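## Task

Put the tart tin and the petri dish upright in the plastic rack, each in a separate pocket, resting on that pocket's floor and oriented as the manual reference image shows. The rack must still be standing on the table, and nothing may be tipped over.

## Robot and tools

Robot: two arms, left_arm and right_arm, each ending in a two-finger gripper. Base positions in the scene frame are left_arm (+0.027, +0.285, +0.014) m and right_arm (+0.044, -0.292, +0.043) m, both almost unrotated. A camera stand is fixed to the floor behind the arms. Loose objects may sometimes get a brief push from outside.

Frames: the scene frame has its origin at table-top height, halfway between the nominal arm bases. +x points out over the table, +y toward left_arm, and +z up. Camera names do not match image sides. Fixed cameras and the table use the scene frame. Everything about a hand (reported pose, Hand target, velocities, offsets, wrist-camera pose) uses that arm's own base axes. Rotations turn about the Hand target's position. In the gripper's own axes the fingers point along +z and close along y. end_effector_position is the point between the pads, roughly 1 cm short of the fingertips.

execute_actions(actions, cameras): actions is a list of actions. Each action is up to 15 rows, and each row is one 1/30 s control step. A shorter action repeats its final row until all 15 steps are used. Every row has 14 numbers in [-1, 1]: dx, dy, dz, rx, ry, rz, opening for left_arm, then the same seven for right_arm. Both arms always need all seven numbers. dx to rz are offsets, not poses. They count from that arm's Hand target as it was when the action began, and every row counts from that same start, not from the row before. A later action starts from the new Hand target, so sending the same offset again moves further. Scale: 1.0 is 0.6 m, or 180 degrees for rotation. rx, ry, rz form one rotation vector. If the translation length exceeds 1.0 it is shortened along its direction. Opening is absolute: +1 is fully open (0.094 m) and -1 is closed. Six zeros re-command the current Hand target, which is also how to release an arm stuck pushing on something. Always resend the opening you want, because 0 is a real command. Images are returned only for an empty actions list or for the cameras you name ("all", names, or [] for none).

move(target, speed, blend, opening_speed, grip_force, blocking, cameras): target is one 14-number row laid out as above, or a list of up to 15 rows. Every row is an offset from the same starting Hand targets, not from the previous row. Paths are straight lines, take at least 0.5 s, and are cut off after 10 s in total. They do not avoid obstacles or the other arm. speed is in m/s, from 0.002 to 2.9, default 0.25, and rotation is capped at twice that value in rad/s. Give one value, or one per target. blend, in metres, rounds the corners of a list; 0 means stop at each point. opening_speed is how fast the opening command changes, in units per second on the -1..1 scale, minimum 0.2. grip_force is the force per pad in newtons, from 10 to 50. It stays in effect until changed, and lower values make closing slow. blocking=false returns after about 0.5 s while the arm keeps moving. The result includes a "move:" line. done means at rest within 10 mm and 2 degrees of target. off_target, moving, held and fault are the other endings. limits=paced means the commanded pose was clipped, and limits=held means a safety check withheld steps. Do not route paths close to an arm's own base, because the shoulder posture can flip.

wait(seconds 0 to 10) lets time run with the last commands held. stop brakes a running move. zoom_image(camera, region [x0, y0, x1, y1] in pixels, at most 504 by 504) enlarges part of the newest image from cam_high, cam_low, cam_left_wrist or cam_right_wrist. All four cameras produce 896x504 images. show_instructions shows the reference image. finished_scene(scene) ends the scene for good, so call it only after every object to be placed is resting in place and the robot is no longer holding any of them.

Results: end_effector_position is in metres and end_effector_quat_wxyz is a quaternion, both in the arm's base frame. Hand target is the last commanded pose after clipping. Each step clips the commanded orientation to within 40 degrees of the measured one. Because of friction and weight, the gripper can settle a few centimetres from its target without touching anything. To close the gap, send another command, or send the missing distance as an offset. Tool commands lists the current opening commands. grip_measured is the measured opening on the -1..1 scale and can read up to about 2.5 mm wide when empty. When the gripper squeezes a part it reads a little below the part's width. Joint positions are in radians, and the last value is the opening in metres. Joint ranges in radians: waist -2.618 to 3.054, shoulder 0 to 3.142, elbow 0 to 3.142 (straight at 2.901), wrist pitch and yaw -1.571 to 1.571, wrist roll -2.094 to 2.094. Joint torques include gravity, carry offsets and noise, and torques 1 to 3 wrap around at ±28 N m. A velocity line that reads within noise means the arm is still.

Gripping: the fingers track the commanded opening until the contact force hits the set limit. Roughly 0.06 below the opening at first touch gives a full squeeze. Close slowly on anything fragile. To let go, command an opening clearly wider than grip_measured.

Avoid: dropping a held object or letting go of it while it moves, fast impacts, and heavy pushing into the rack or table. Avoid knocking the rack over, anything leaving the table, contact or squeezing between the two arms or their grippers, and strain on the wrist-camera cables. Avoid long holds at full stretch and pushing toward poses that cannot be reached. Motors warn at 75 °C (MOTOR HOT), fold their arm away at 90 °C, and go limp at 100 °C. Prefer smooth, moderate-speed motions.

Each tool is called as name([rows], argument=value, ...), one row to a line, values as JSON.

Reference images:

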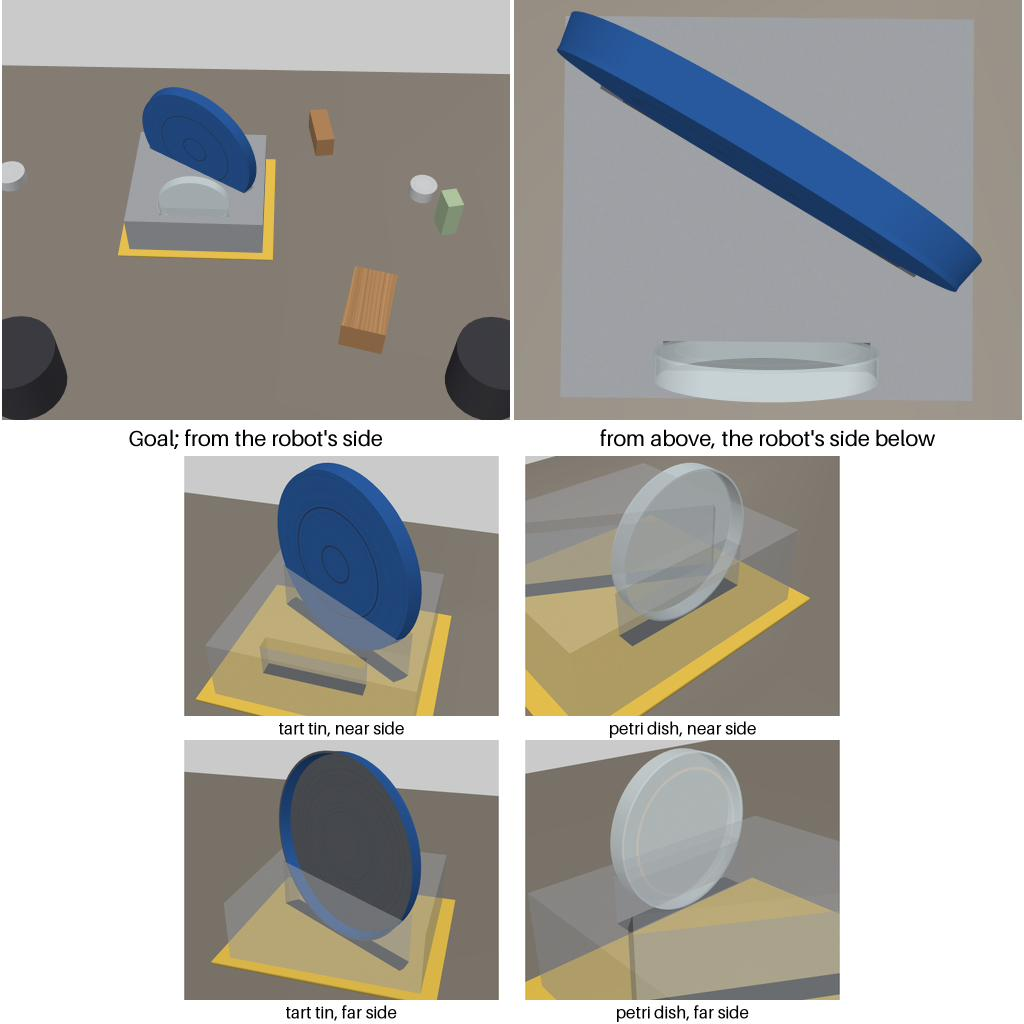

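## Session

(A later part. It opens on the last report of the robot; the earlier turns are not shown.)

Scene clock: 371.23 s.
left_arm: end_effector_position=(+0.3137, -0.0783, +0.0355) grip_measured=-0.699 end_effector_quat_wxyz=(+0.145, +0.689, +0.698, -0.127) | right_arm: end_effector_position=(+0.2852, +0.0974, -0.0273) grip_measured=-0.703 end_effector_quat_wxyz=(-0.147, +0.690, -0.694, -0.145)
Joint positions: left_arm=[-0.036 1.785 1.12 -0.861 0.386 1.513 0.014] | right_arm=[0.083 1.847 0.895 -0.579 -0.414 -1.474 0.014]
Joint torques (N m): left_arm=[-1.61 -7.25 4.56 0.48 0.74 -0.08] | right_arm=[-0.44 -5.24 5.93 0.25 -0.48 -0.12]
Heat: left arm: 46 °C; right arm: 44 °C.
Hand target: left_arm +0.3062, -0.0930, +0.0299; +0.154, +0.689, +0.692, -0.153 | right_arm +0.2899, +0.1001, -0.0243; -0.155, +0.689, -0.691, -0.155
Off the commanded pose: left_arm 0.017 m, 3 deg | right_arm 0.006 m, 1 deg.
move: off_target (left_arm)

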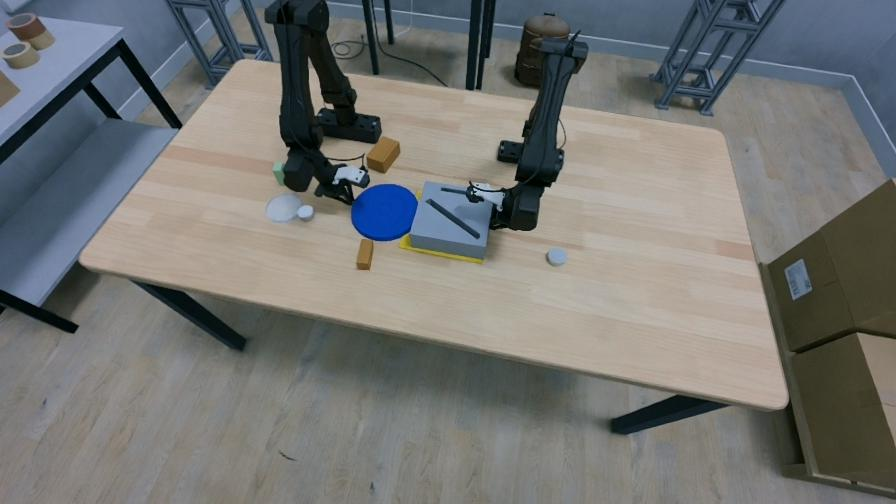

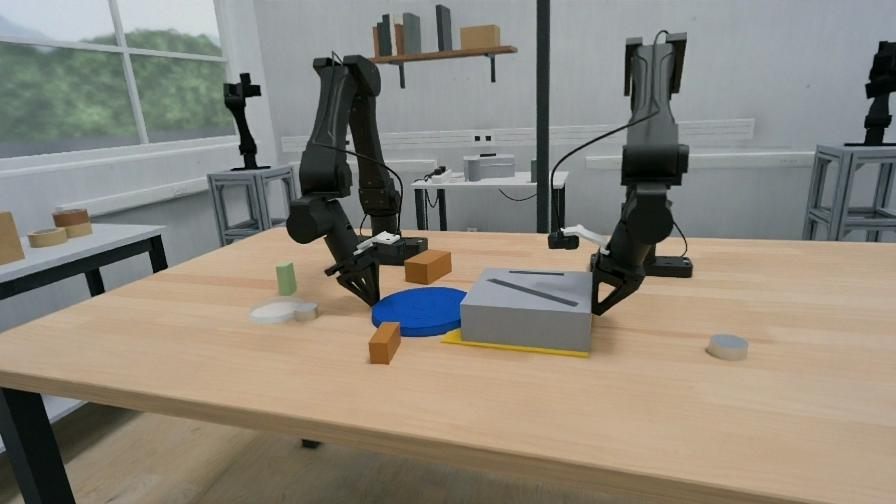

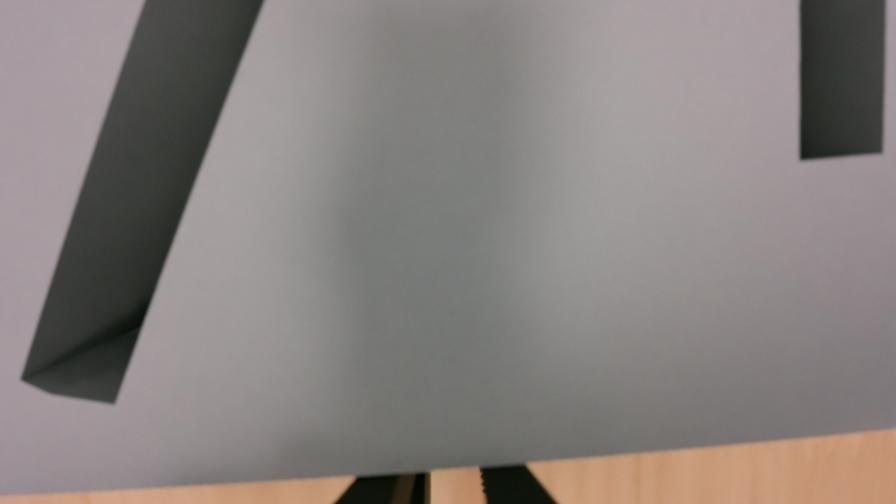

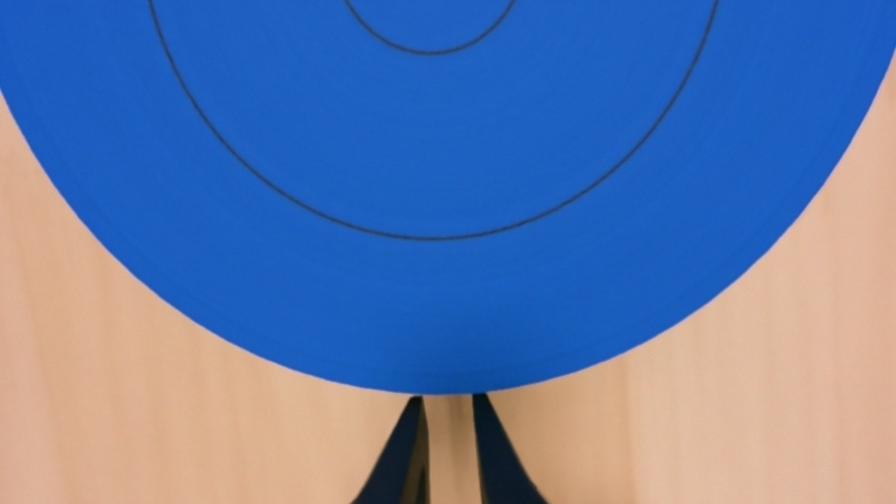

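move([
  [0,-0.05,0,0,0,0,-0.7,-0.006,0.05,0.004,0,0,0,-0.7],
  [0,-0.07,0,0,0,0,-0.7,-0.002,0.085,0.008,0,0,0,-0.7],
  [0,-0.07,0,0,0,0,-0.7,0.0,0.09,0.09,0,0,0,-0.7],
], speed=[0.06,0.05,0.04], cameras=["all"])

zoom_image(camera="cam_low", region=[340, 220, 640, 370])

Scene clock: 377.90 s.
left_arm: end_effector_position=(+0.3110, -0.0773, +0.0275) grip_measured=-0.699 end_effector_quat_wxyz=(+0.091, +0.683, +0.720, -0.081) | right_arm: end_effector_position=(+0.2788, +0.1022, +0.0045) grip_measured=-0.703 end_effector_quat_wxyz=(-0.072, +0.678, -0.725, -0.103)
Joint positions: left_arm=[-0.112 1.785 1.12 -0.857 0.241 1.4 0.014] | right_arm=[0.197 1.772 1 -0.785 -0.251 -1.306 0.014]
Joint torques (N m): left_arm=[-5.9 -7.84 5.57 0.72 1.94 -0.22] | right_arm=[3.93 -8.36 7.2 0.61 -1.85 -0.06]
Heat: left arm: 45 °C; right arm: 44 °C.
Hand target: left_arm +0.3062, -0.1350, +0.0299; +0.154, +0.689, +0.692, -0.153 | right_arm +0.2900, +0.1542, +0.0298; -0.155, +0.689, -0.691, -0.155
Off the commanded pose: left_arm 0.058 m, 11 deg | right_arm 0.059 m, 12 deg.
move: off_target (left_arm, right_arm)

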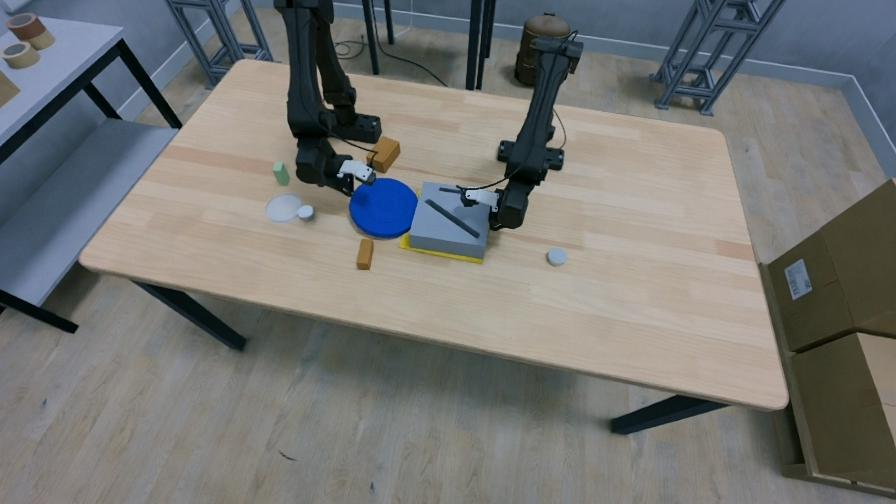

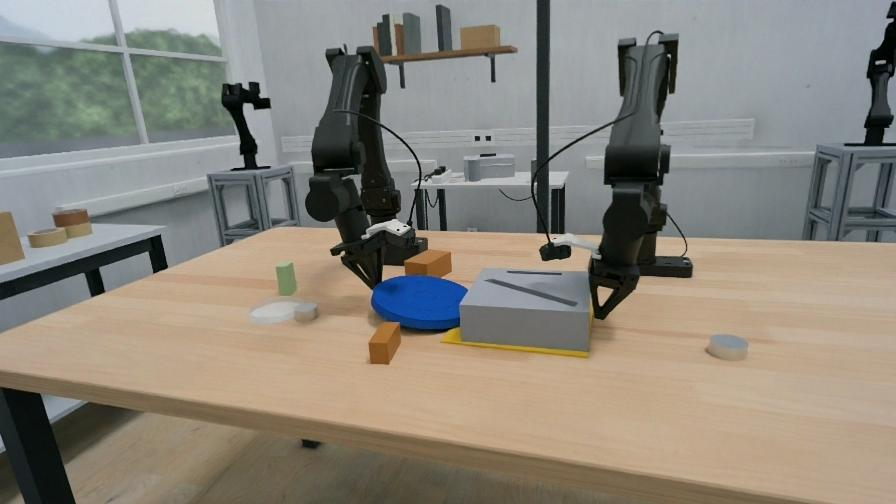

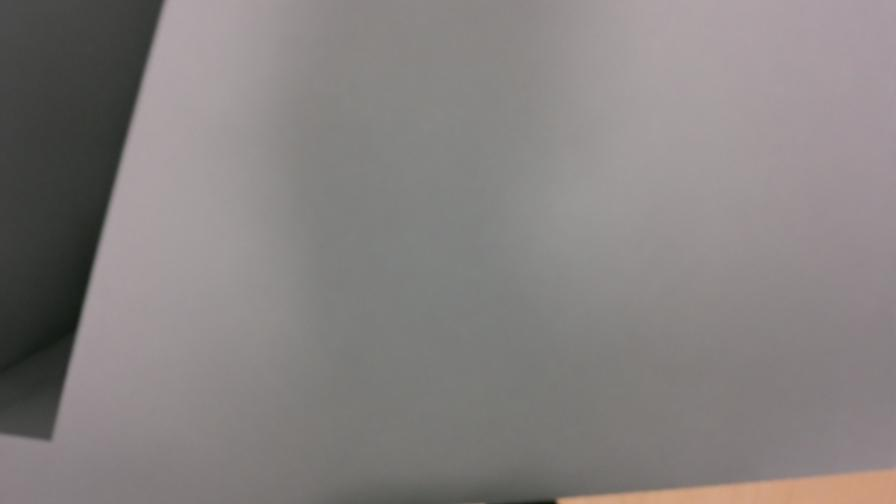

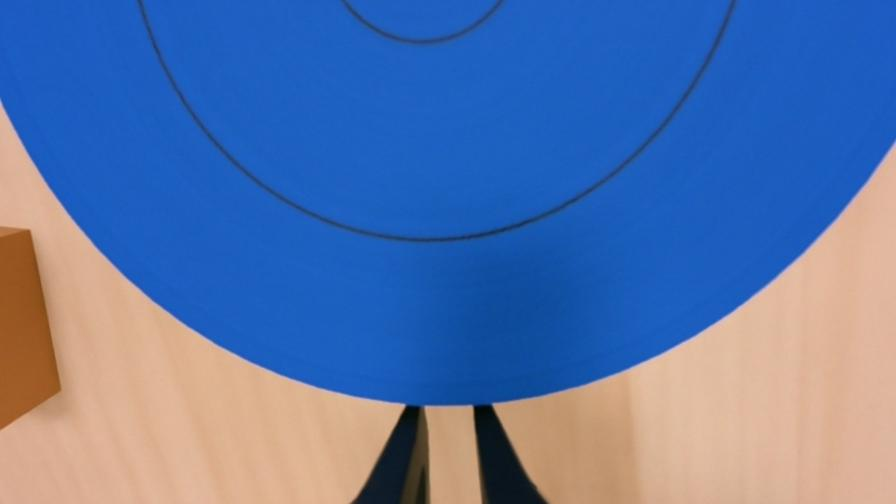

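Scaled by 1.680 from the camera's 896x504 image, which has a finer 1280x720 frame.

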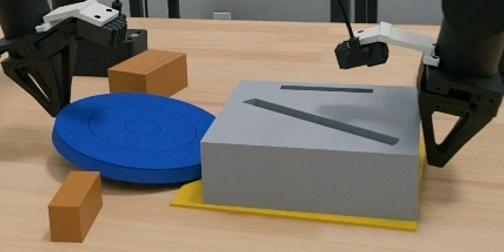

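move([
  [0,0,0,0,0,0,-0.7,-0.005,0.0,0.06,0,0,0,-0.7],
  [0,0.01,0,0,0,0,-0.7,-0.005,0.02,0.13,0,0,0,-0.7],
  [0,0.02,0,0,0,0,-0.7,-0.005,0.06,0.18,0,0,0,-0.7],
], speed=0.05, blend=[0.01,0.01,0], cameras=["all"])

zoom_image(camera="cam_low", region=[340, 220, 640, 370])

Scene clock: 405.97 s.
left_arm: end_effector_position=(+0.3091, -0.0870, +0.0279) grip_measured=-0.699 end_effector_quat_wxyz=(+0.104, +0.685, +0.714, -0.098) | right_arm: end_effector_position=(+0.2921, +0.1745, +0.1293) grip_measured=-0.703 end_effector_quat_wxyz=(-0.140, +0.685, -0.703, -0.132)
Joint positions: left_arm=[-0.12 1.785 1.113 -0.849 0.282 1.402 0.014] | right_arm=[0.35 1.668 1.366 -1.113 -0.356 -1.168 0.014]
Joint torques (N m): left_arm=[-2.37 -7.76 5.23 0.71 1.65 0.02] | right_arm=[1.87 -6.24 6.41 0.51 -0.74 0.04]
Motor temperatures (°C): left_arm=[35 43 43 36 38 34 35] | right_arm=[36 41 45 37 39 35 35]
Heat: left arm: 43 °C; right arm: 45 °C.
Hand target: left_arm +0.3062, -0.1229, +0.0299; +0.153, +0.689, +0.692, -0.153 | right_arm +0.2869, +0.1901, +0.1378; -0.155, +0.689, -0.691, -0.155
Off the commanded pose: left_arm 0.036 m, 9 deg | right_arm 0.019 m, 3 deg.
move: off_target (left_arm, right_arm)

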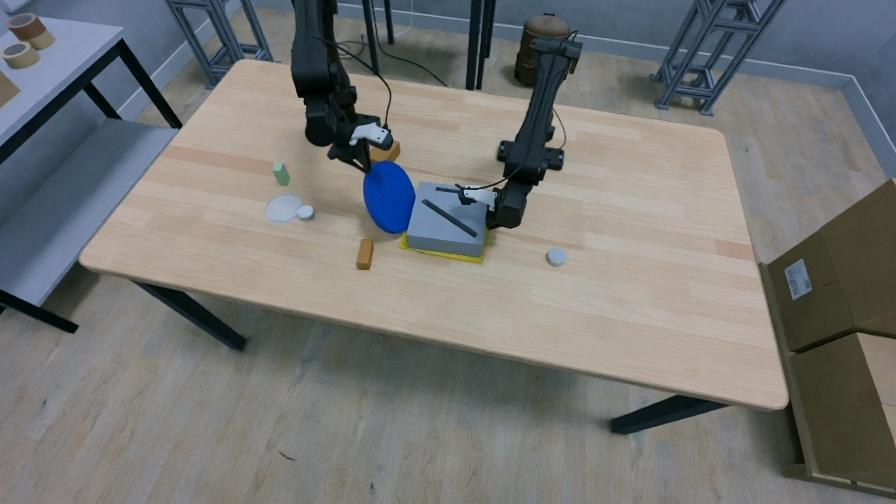

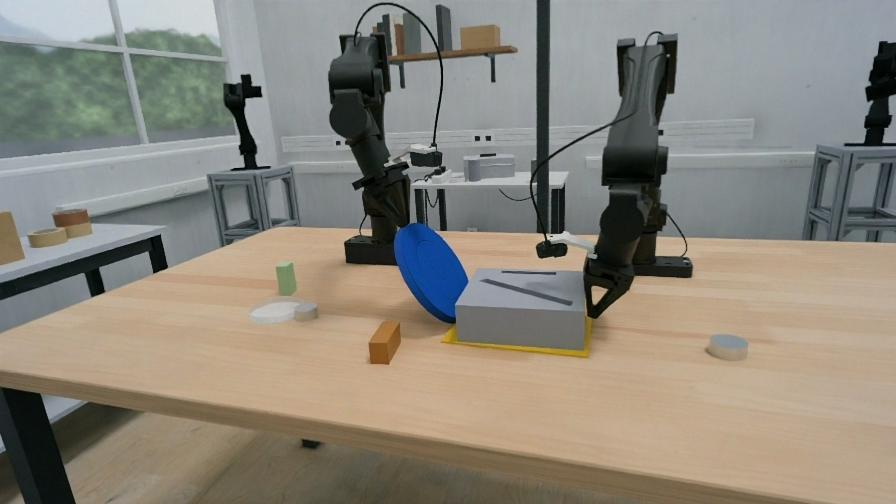

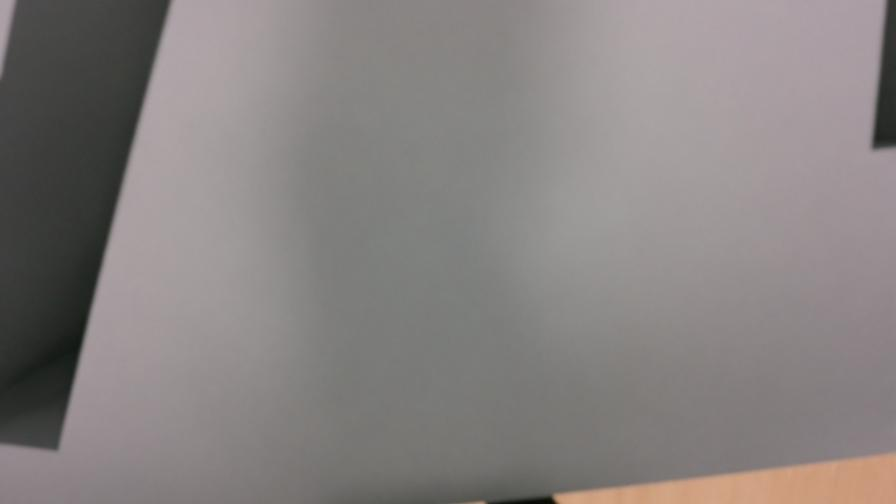

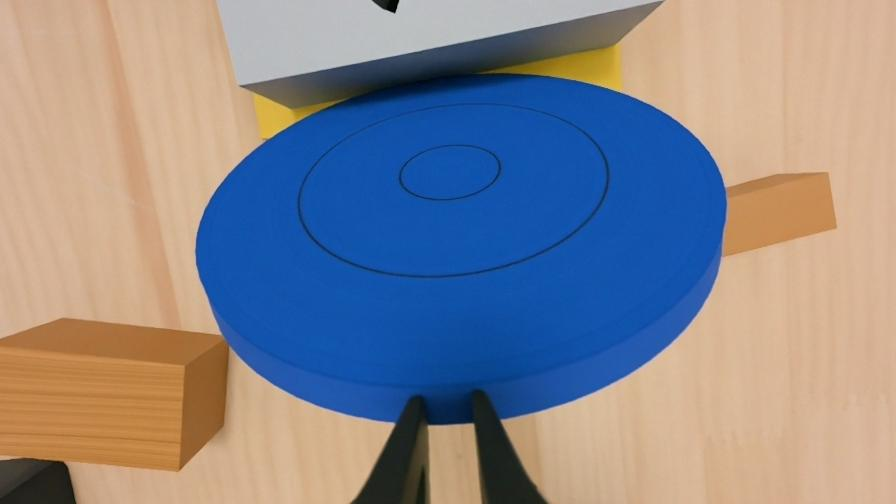

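Scaled by 1.680 from the camera's 896x504 image, which has a finer 1280x720 frame.

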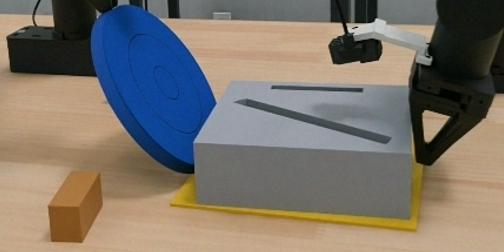

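move([
  [0,0,0,0,0,0,-0.7,0,0.06,0.028,0,0,0,-0.7],
  [0,0,0,0,0,0,-0.7,0,0.1,0.034,0,0,0,-0.7],
], speed=0.05, blend=[0.01,0], cameras=["all"])

zoom_image(camera="cam_low", region=[340, 180, 640, 370])

Scene clock: 442.97 s.
left_arm: end_effector_position=(+0.3117, -0.0997, +0.0315) grip_measured=-0.699 end_effector_quat_wxyz=(+0.129, +0.686, +0.707, -0.116) | right_arm: end_effector_position=(+0.2864, +0.2458, +0.1593) grip_measured=-0.703 end_effector_quat_wxyz=(-0.160, +0.690, -0.690, -0.149)
Joint positions: left_arm=[-0.127 1.785 1.113 -0.829 0.342 1.401 0.014] | right_arm=[0.534 1.726 1.53 -1.125 -0.367 -0.99 0.014]
Joint torques (N m): left_arm=[-2.07 -7.77 5.05 0.67 1.09 -0.01] | right_arm=[0.54 -5.01 7.15 0.62 -0.27 0.05]
Heat: left arm: 43 °C; right arm: 44 °C.
Hand target: left_arm +0.3063, -0.1229, +0.0299; +0.154, +0.689, +0.692, -0.153 | right_arm +0.2869, +0.2501, +0.1582; -0.155, +0.689, -0.691, -0.155
Off the commanded pose: left_arm 0.024 m, 5 deg | right_arm 0.004 m, 1 deg.
move: off_target (left_arm)

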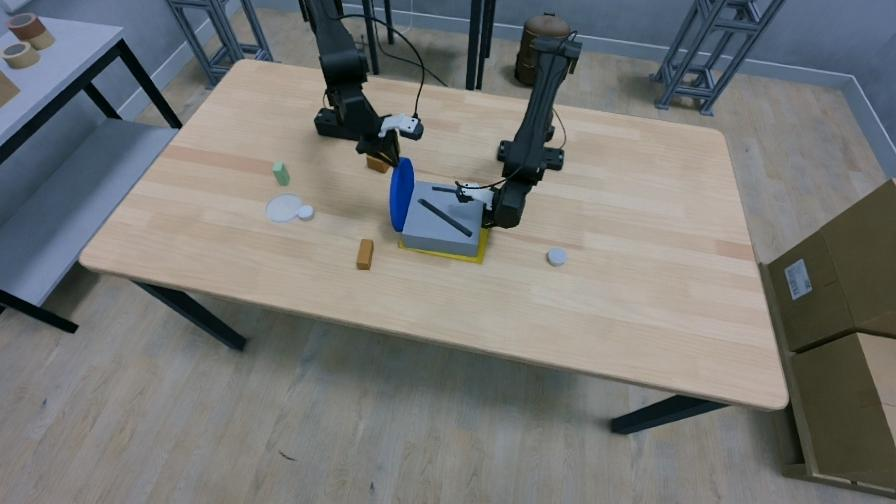

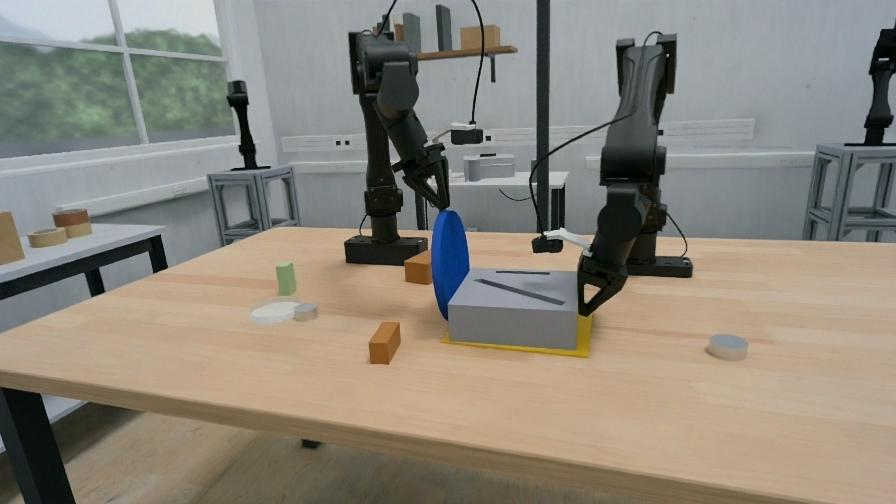

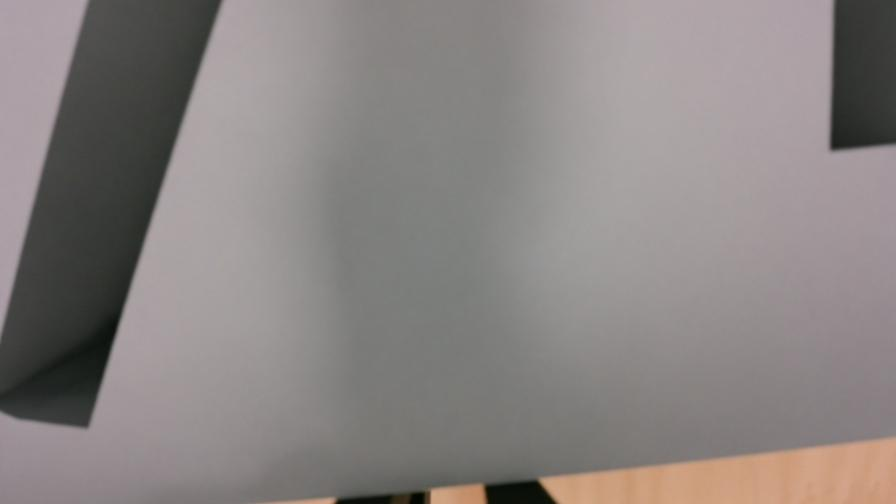

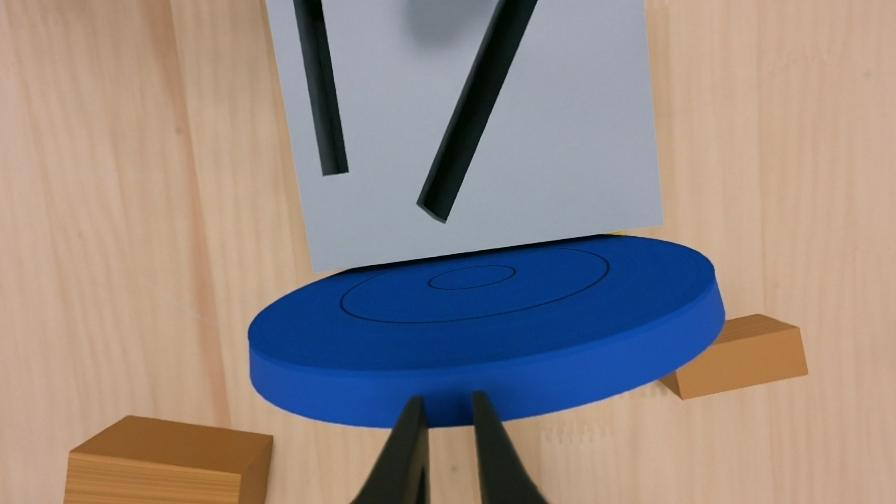

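Scaled by 1.680 from the camera's 896x504 image, which has a finer 1280x720 frame.

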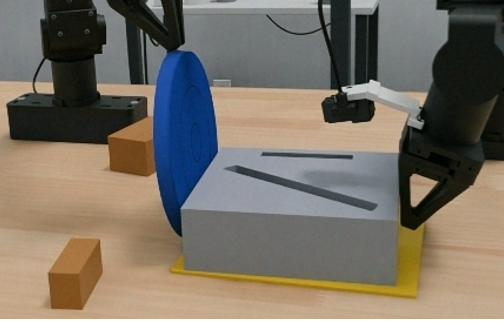

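move([
  [0,0,0,0,0,0,-0.7,0,0.0,-0.02,0,0,0,-0.7],
  [0,0,0,0,0,0,-0.7,0,0.05,-0.025,0,0,0,-0.7],
], speed=0.04, blend=[0.005,0], cameras=["all"])

zoom_image(camera="cam_low", region=[340, 180, 640, 370])

Scene clock: 448.27 s.
left_arm: end_effector_position=(+0.3132, -0.1053, +0.0330) grip_measured=-0.699 end_effector_quat_wxyz=(+0.139, +0.687, +0.703, -0.122) | right_arm: end_effector_position=(+0.2872, +0.2768, +0.1399) grip_measured=-0.703 end_effector_quat_wxyz=(-0.154, +0.689, -0.691, -0.152)
Joint positions: left_arm=[-0.132 1.785 1.113 -0.818 0.363 1.401 0.014] | right_arm=[0.608 1.799 1.541 -1.051 -0.352 -0.913 0.014]
Joint torques (N m): left_arm=[-1.91 -7.66 5.05 0.56 0.92 -0.02] | right_arm=[0.43 -6.9 6.89 0.67 -0.25 0.07]
Heat: left arm: 43 °C; right arm: 44 °C.
Hand target: left_arm +0.3062, -0.1230, +0.0299; +0.154, +0.689, +0.692, -0.153 | right_arm +0.2868, +0.2802, +0.1432; -0.155, +0.689, -0.691, -0.155
Off the commanded pose: left_arm 0.019 m, 4 deg | right_arm 0.005 m, 0 deg.
move: off_target (left_arm)

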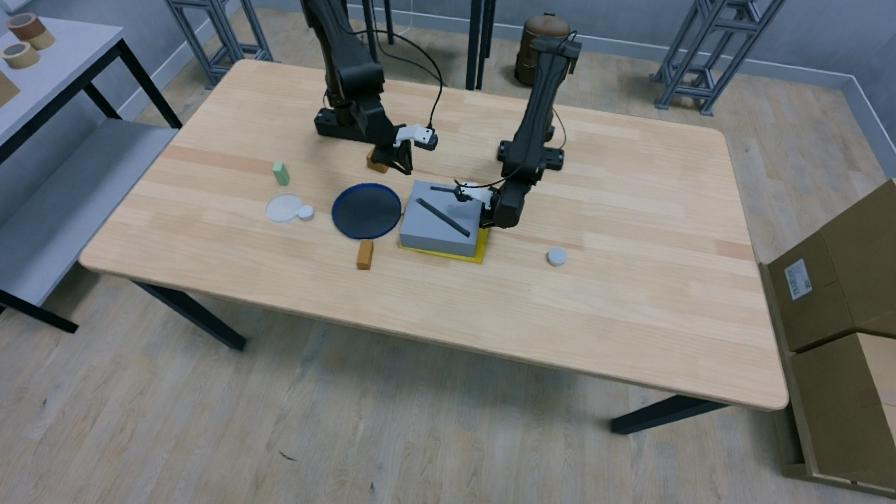

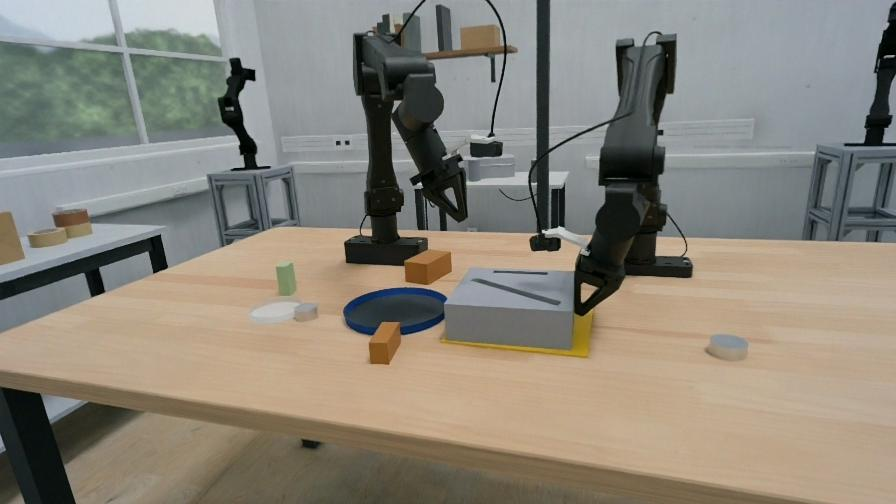

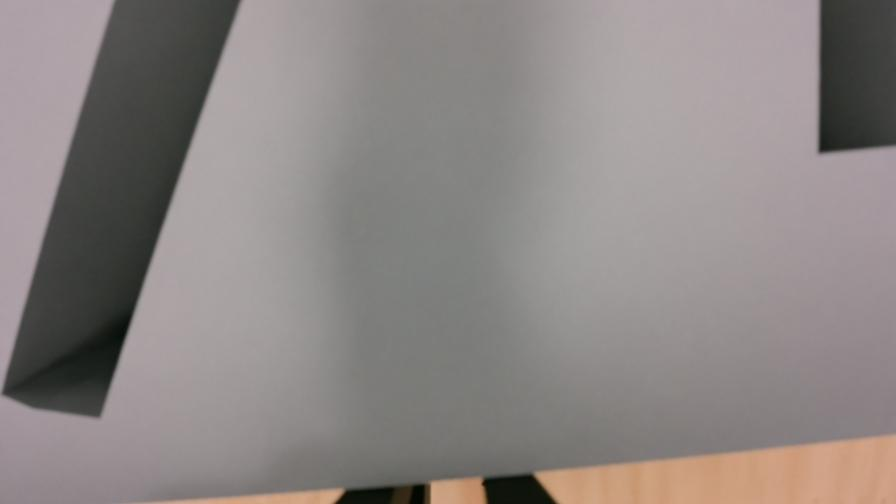

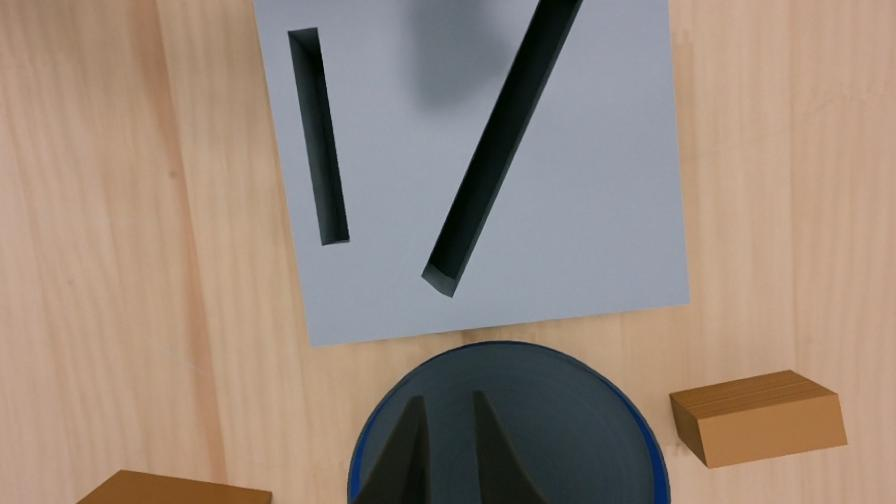

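Scaled by 1.680 from the camera's 896x504 image, which has a finer 1280x720 frame.

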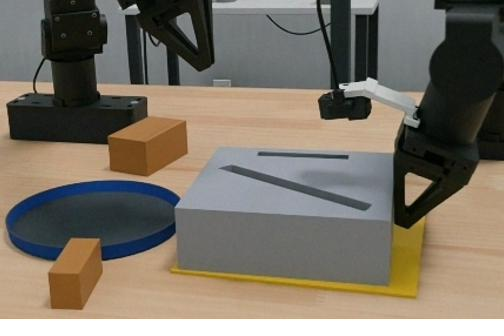

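move([
  [0,0.08,0,0,0,0,-0.7,0.13,-0.323,-0.08,-0.1274,0.0736,-0.327,0.0],
  [0,0.08,0.25,0,0,0,-0.2,0.13,-0.323,-0.1,-0.1274,0.0736,-0.327,0.0],
], speed=0.2, cameras=["all"])

Scene clock: 472.47 s.
left_arm: end_effector_position=(+0.3055, -0.0746, +0.1702) grip_measured=-0.202 end_effector_quat_wxyz=(+0.142, +0.689, +0.694, -0.152) | right_arm: end_effector_position=(+0.3616, +0.0881, +0.0892) grip_measured=-0.003 end_effector_quat_wxyz=(+0.000, -0.264, +0.965, +0.003)
Joint positions: left_arm=[-0.007 1.715 1.575 -1.442 0.419 1.56 0.037] | right_arm=[0.233 1.964 1.634 -1.241 -0.006 -0.3 0.047]
Joint torques (N m): left_arm=[0.47 -8.73 9.18 -0.01 0.4 0.06] | right_arm=[-0.25 -7.1 4.92 0.49 0.04 0.05]
Heat: left arm: 43 °C; right arm: 45 °C.
Hand target: left_arm +0.3062, -0.0750, +0.1800; +0.154, +0.689, +0.692, -0.153 | right_arm +0.3649, +0.0863, +0.0833; +0.000, -0.258, +0.966, +0.000
Off the commanded pose: left_arm 0.010 m, 1 deg | right_arm 0.007 m, 1 deg.
move: done

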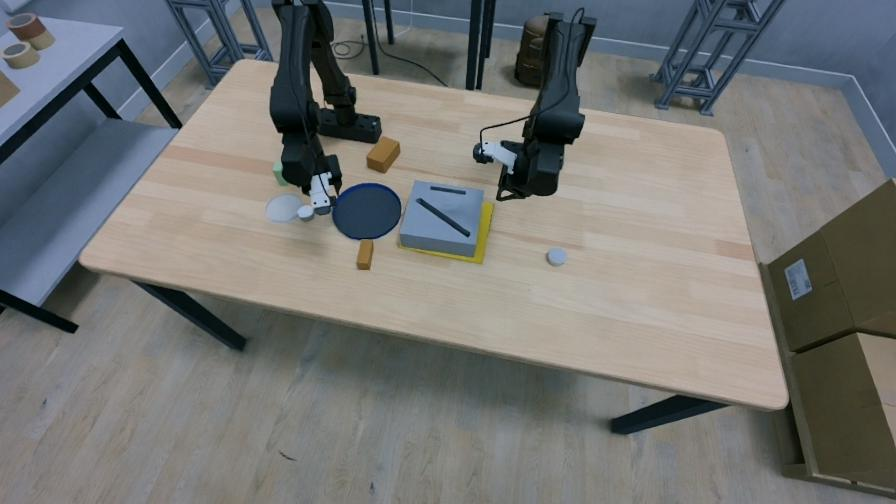

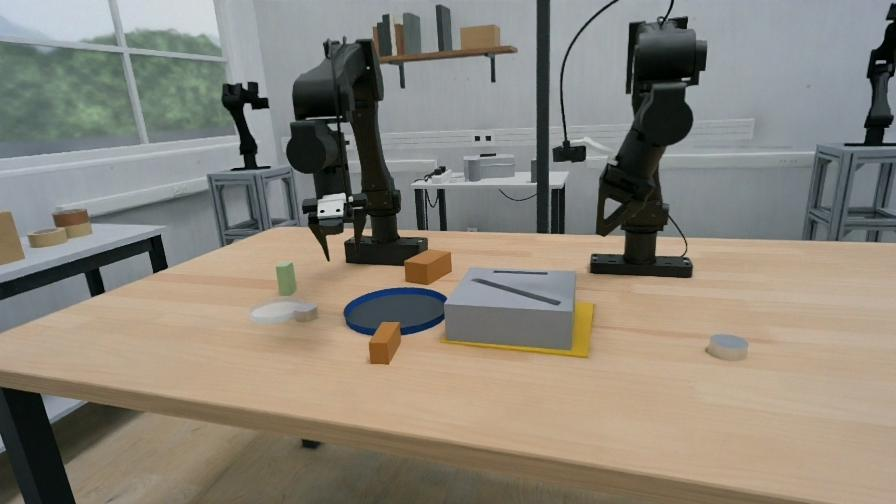

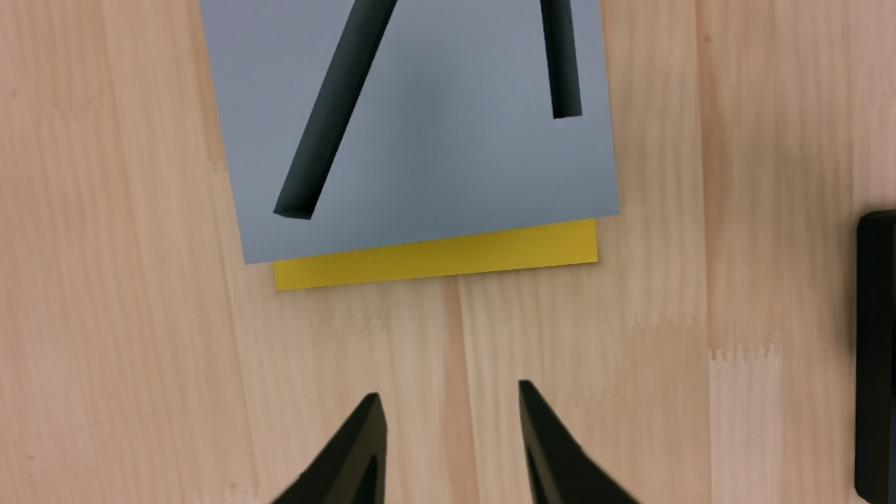

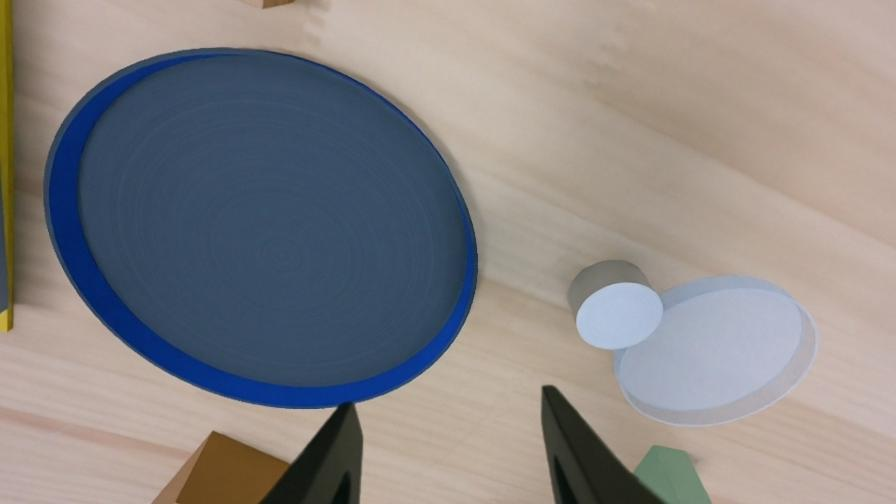

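move([
  [0,0,0,0,0,0,-0.2,0.005,-0.009,-0.172,0,0,0,0.0],
  [0,0,0,0,0,0,-0.2,0.005,-0.009,-0.172,0,0,0,-1],
  [0,0,0,0,0,0,-0.2,0.005,-0.009,-0.05,0,0,0,-1],
], speed=0.12, cameras=["cam_low","cam_right_wrist"])

Scene clock: 479.43 s.
left_arm: end_effector_position=(+0.3055, -0.0746, +0.1702) grip_measured=-0.202 end_effector_quat_wxyz=(+0.142, +0.689, +0.694, -0.152) | right_arm: end_effector_position=(+0.3595, +0.0829, +0.0359) grip_measured=-0.971 end_effector_quat_wxyz=(-0.024, -0.259, +0.966, +0.003)
Joint positions: left_arm=[-0.007 1.715 1.575 -1.442 0.419 1.56 0.037] | right_arm=[0.221 2.035 1.52 -1.103 -0.005 -0.303 0.001]
Joint torques (N m): left_arm=[0.72 -8.83 9.1 0.03 0.43 0.06] | right_arm=[-0.54 -10.76 6.75 0.17 0.04 -0.06]
Heat: left arm: 43 °C; right arm: 45 °C.
Hand target: left_arm +0.3062, -0.0750, +0.1800; +0.154, +0.689, +0.692, -0.153 | right_arm +0.3679, +0.0809, +0.0532; +0.000, -0.258, +0.966, +0.000
Off the commanded pose: left_arm 0.010 m, 1 deg | right_arm 0.019 m, 3 deg.
move: off_target (right_arm)
Images, in order (width x height): cam_low 896x504, cam_right_wrist 896x504.

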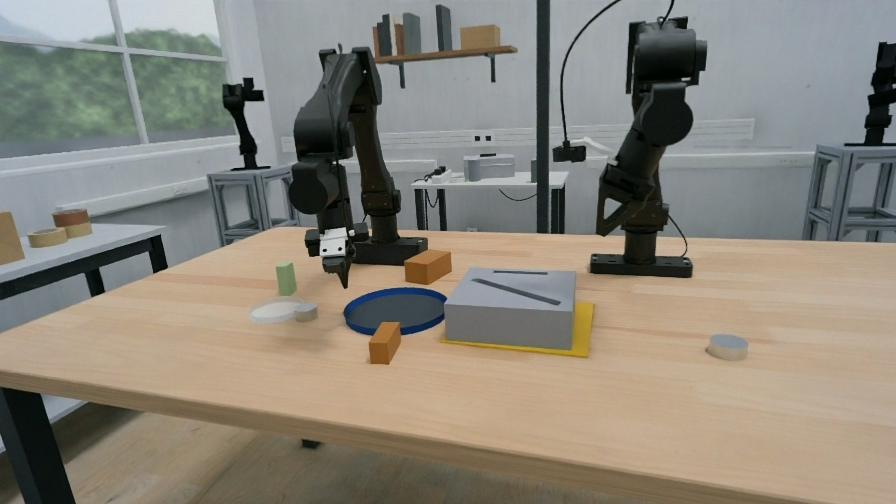

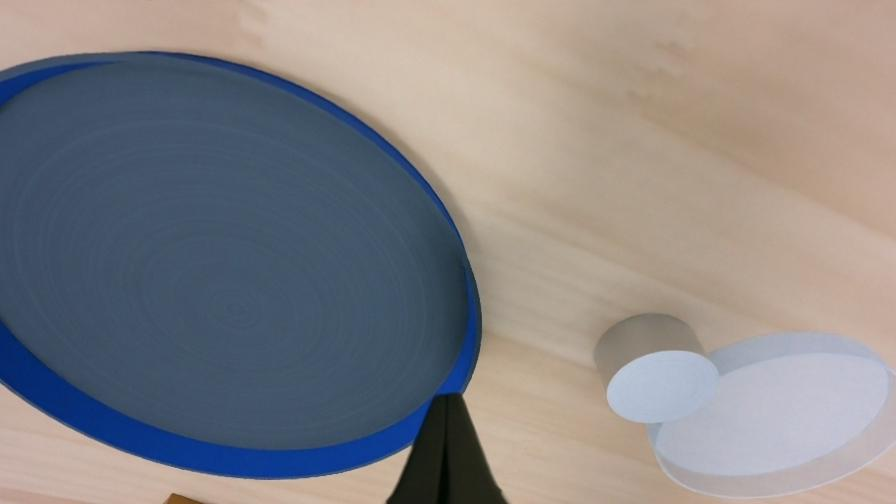

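zoom_image(camera="cam_low", region=[300, 230, 480, 350])

Scaled by 2.800 from the camera's 896x504 image, which has a finer 1280x720 frame.

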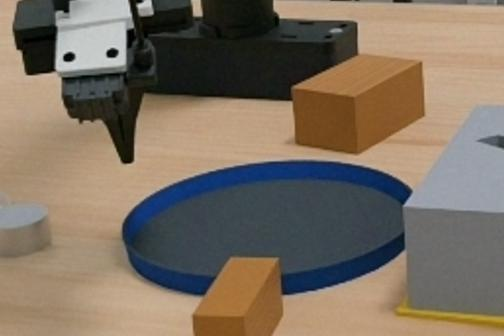

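move([
  [0,0,0,0,0,0,-0.2,0.018,-0.012,0,0,0,0,0.0],
  [0,0,0,0,0,0,-0.2,0.018,-0.012,-0.155,0,0,0,0.0],
], speed=0.12, cameras=["cam_low","cam_right_wrist"])

zoom_image(camera="cam_low", region=[300, 230, 480, 350])

Scene clock: 489.00 s.
left_arm: end_effector_position=(+0.3055, -0.0746, +0.1702) grip_measured=-0.202 end_effector_quat_wxyz=(+0.142, +0.689, +0.694, -0.152) | right_arm: end_effector_position=(+0.3703, +0.0747, -0.0321) grip_measured=-0.003 end_effector_quat_wxyz=(-0.014, -0.258, +0.966, +0.003)
Joint positions: left_arm=[-0.007 1.715 1.575 -1.442 0.419 1.56 0.037] | right_arm=[0.194 2.148 1.405 -0.856 -0.004 -0.327 0.047]
Joint torques (N m): left_arm=[0.66 -8.76 9.21 0.03 0.46 0.08] | right_arm=[-0.21 -7.65 4.33 0.77 0.04 -0.1]
Heat: left arm: 43 °C; right arm: 45 °C.
Hand target: left_arm +0.3062, -0.0750, +0.1800; +0.154, +0.689, +0.692, -0.153 | right_arm +0.3786, +0.0738, -0.0398; +0.000, -0.258, +0.966, +0.000
Off the commanded pose: left_arm 0.010 m, 1 deg | right_arm 0.011 m, 2 deg.
move: off_target (right_arm)
Images, in order (width x height): cam_low 896x504, cam_right_wrist 896x504.

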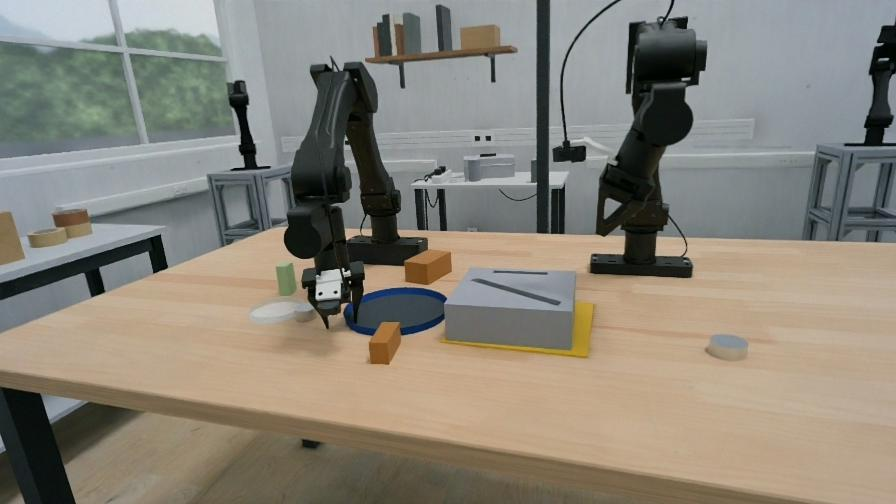

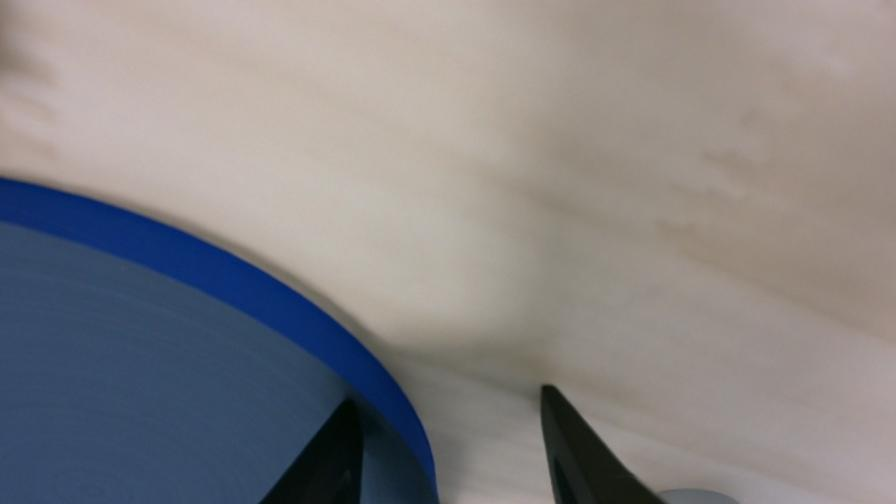

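Scaled by 2.800 from the camera's 896x504 image, which has a finer 1280x720 frame.

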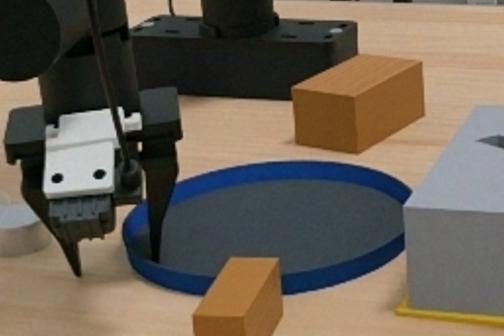

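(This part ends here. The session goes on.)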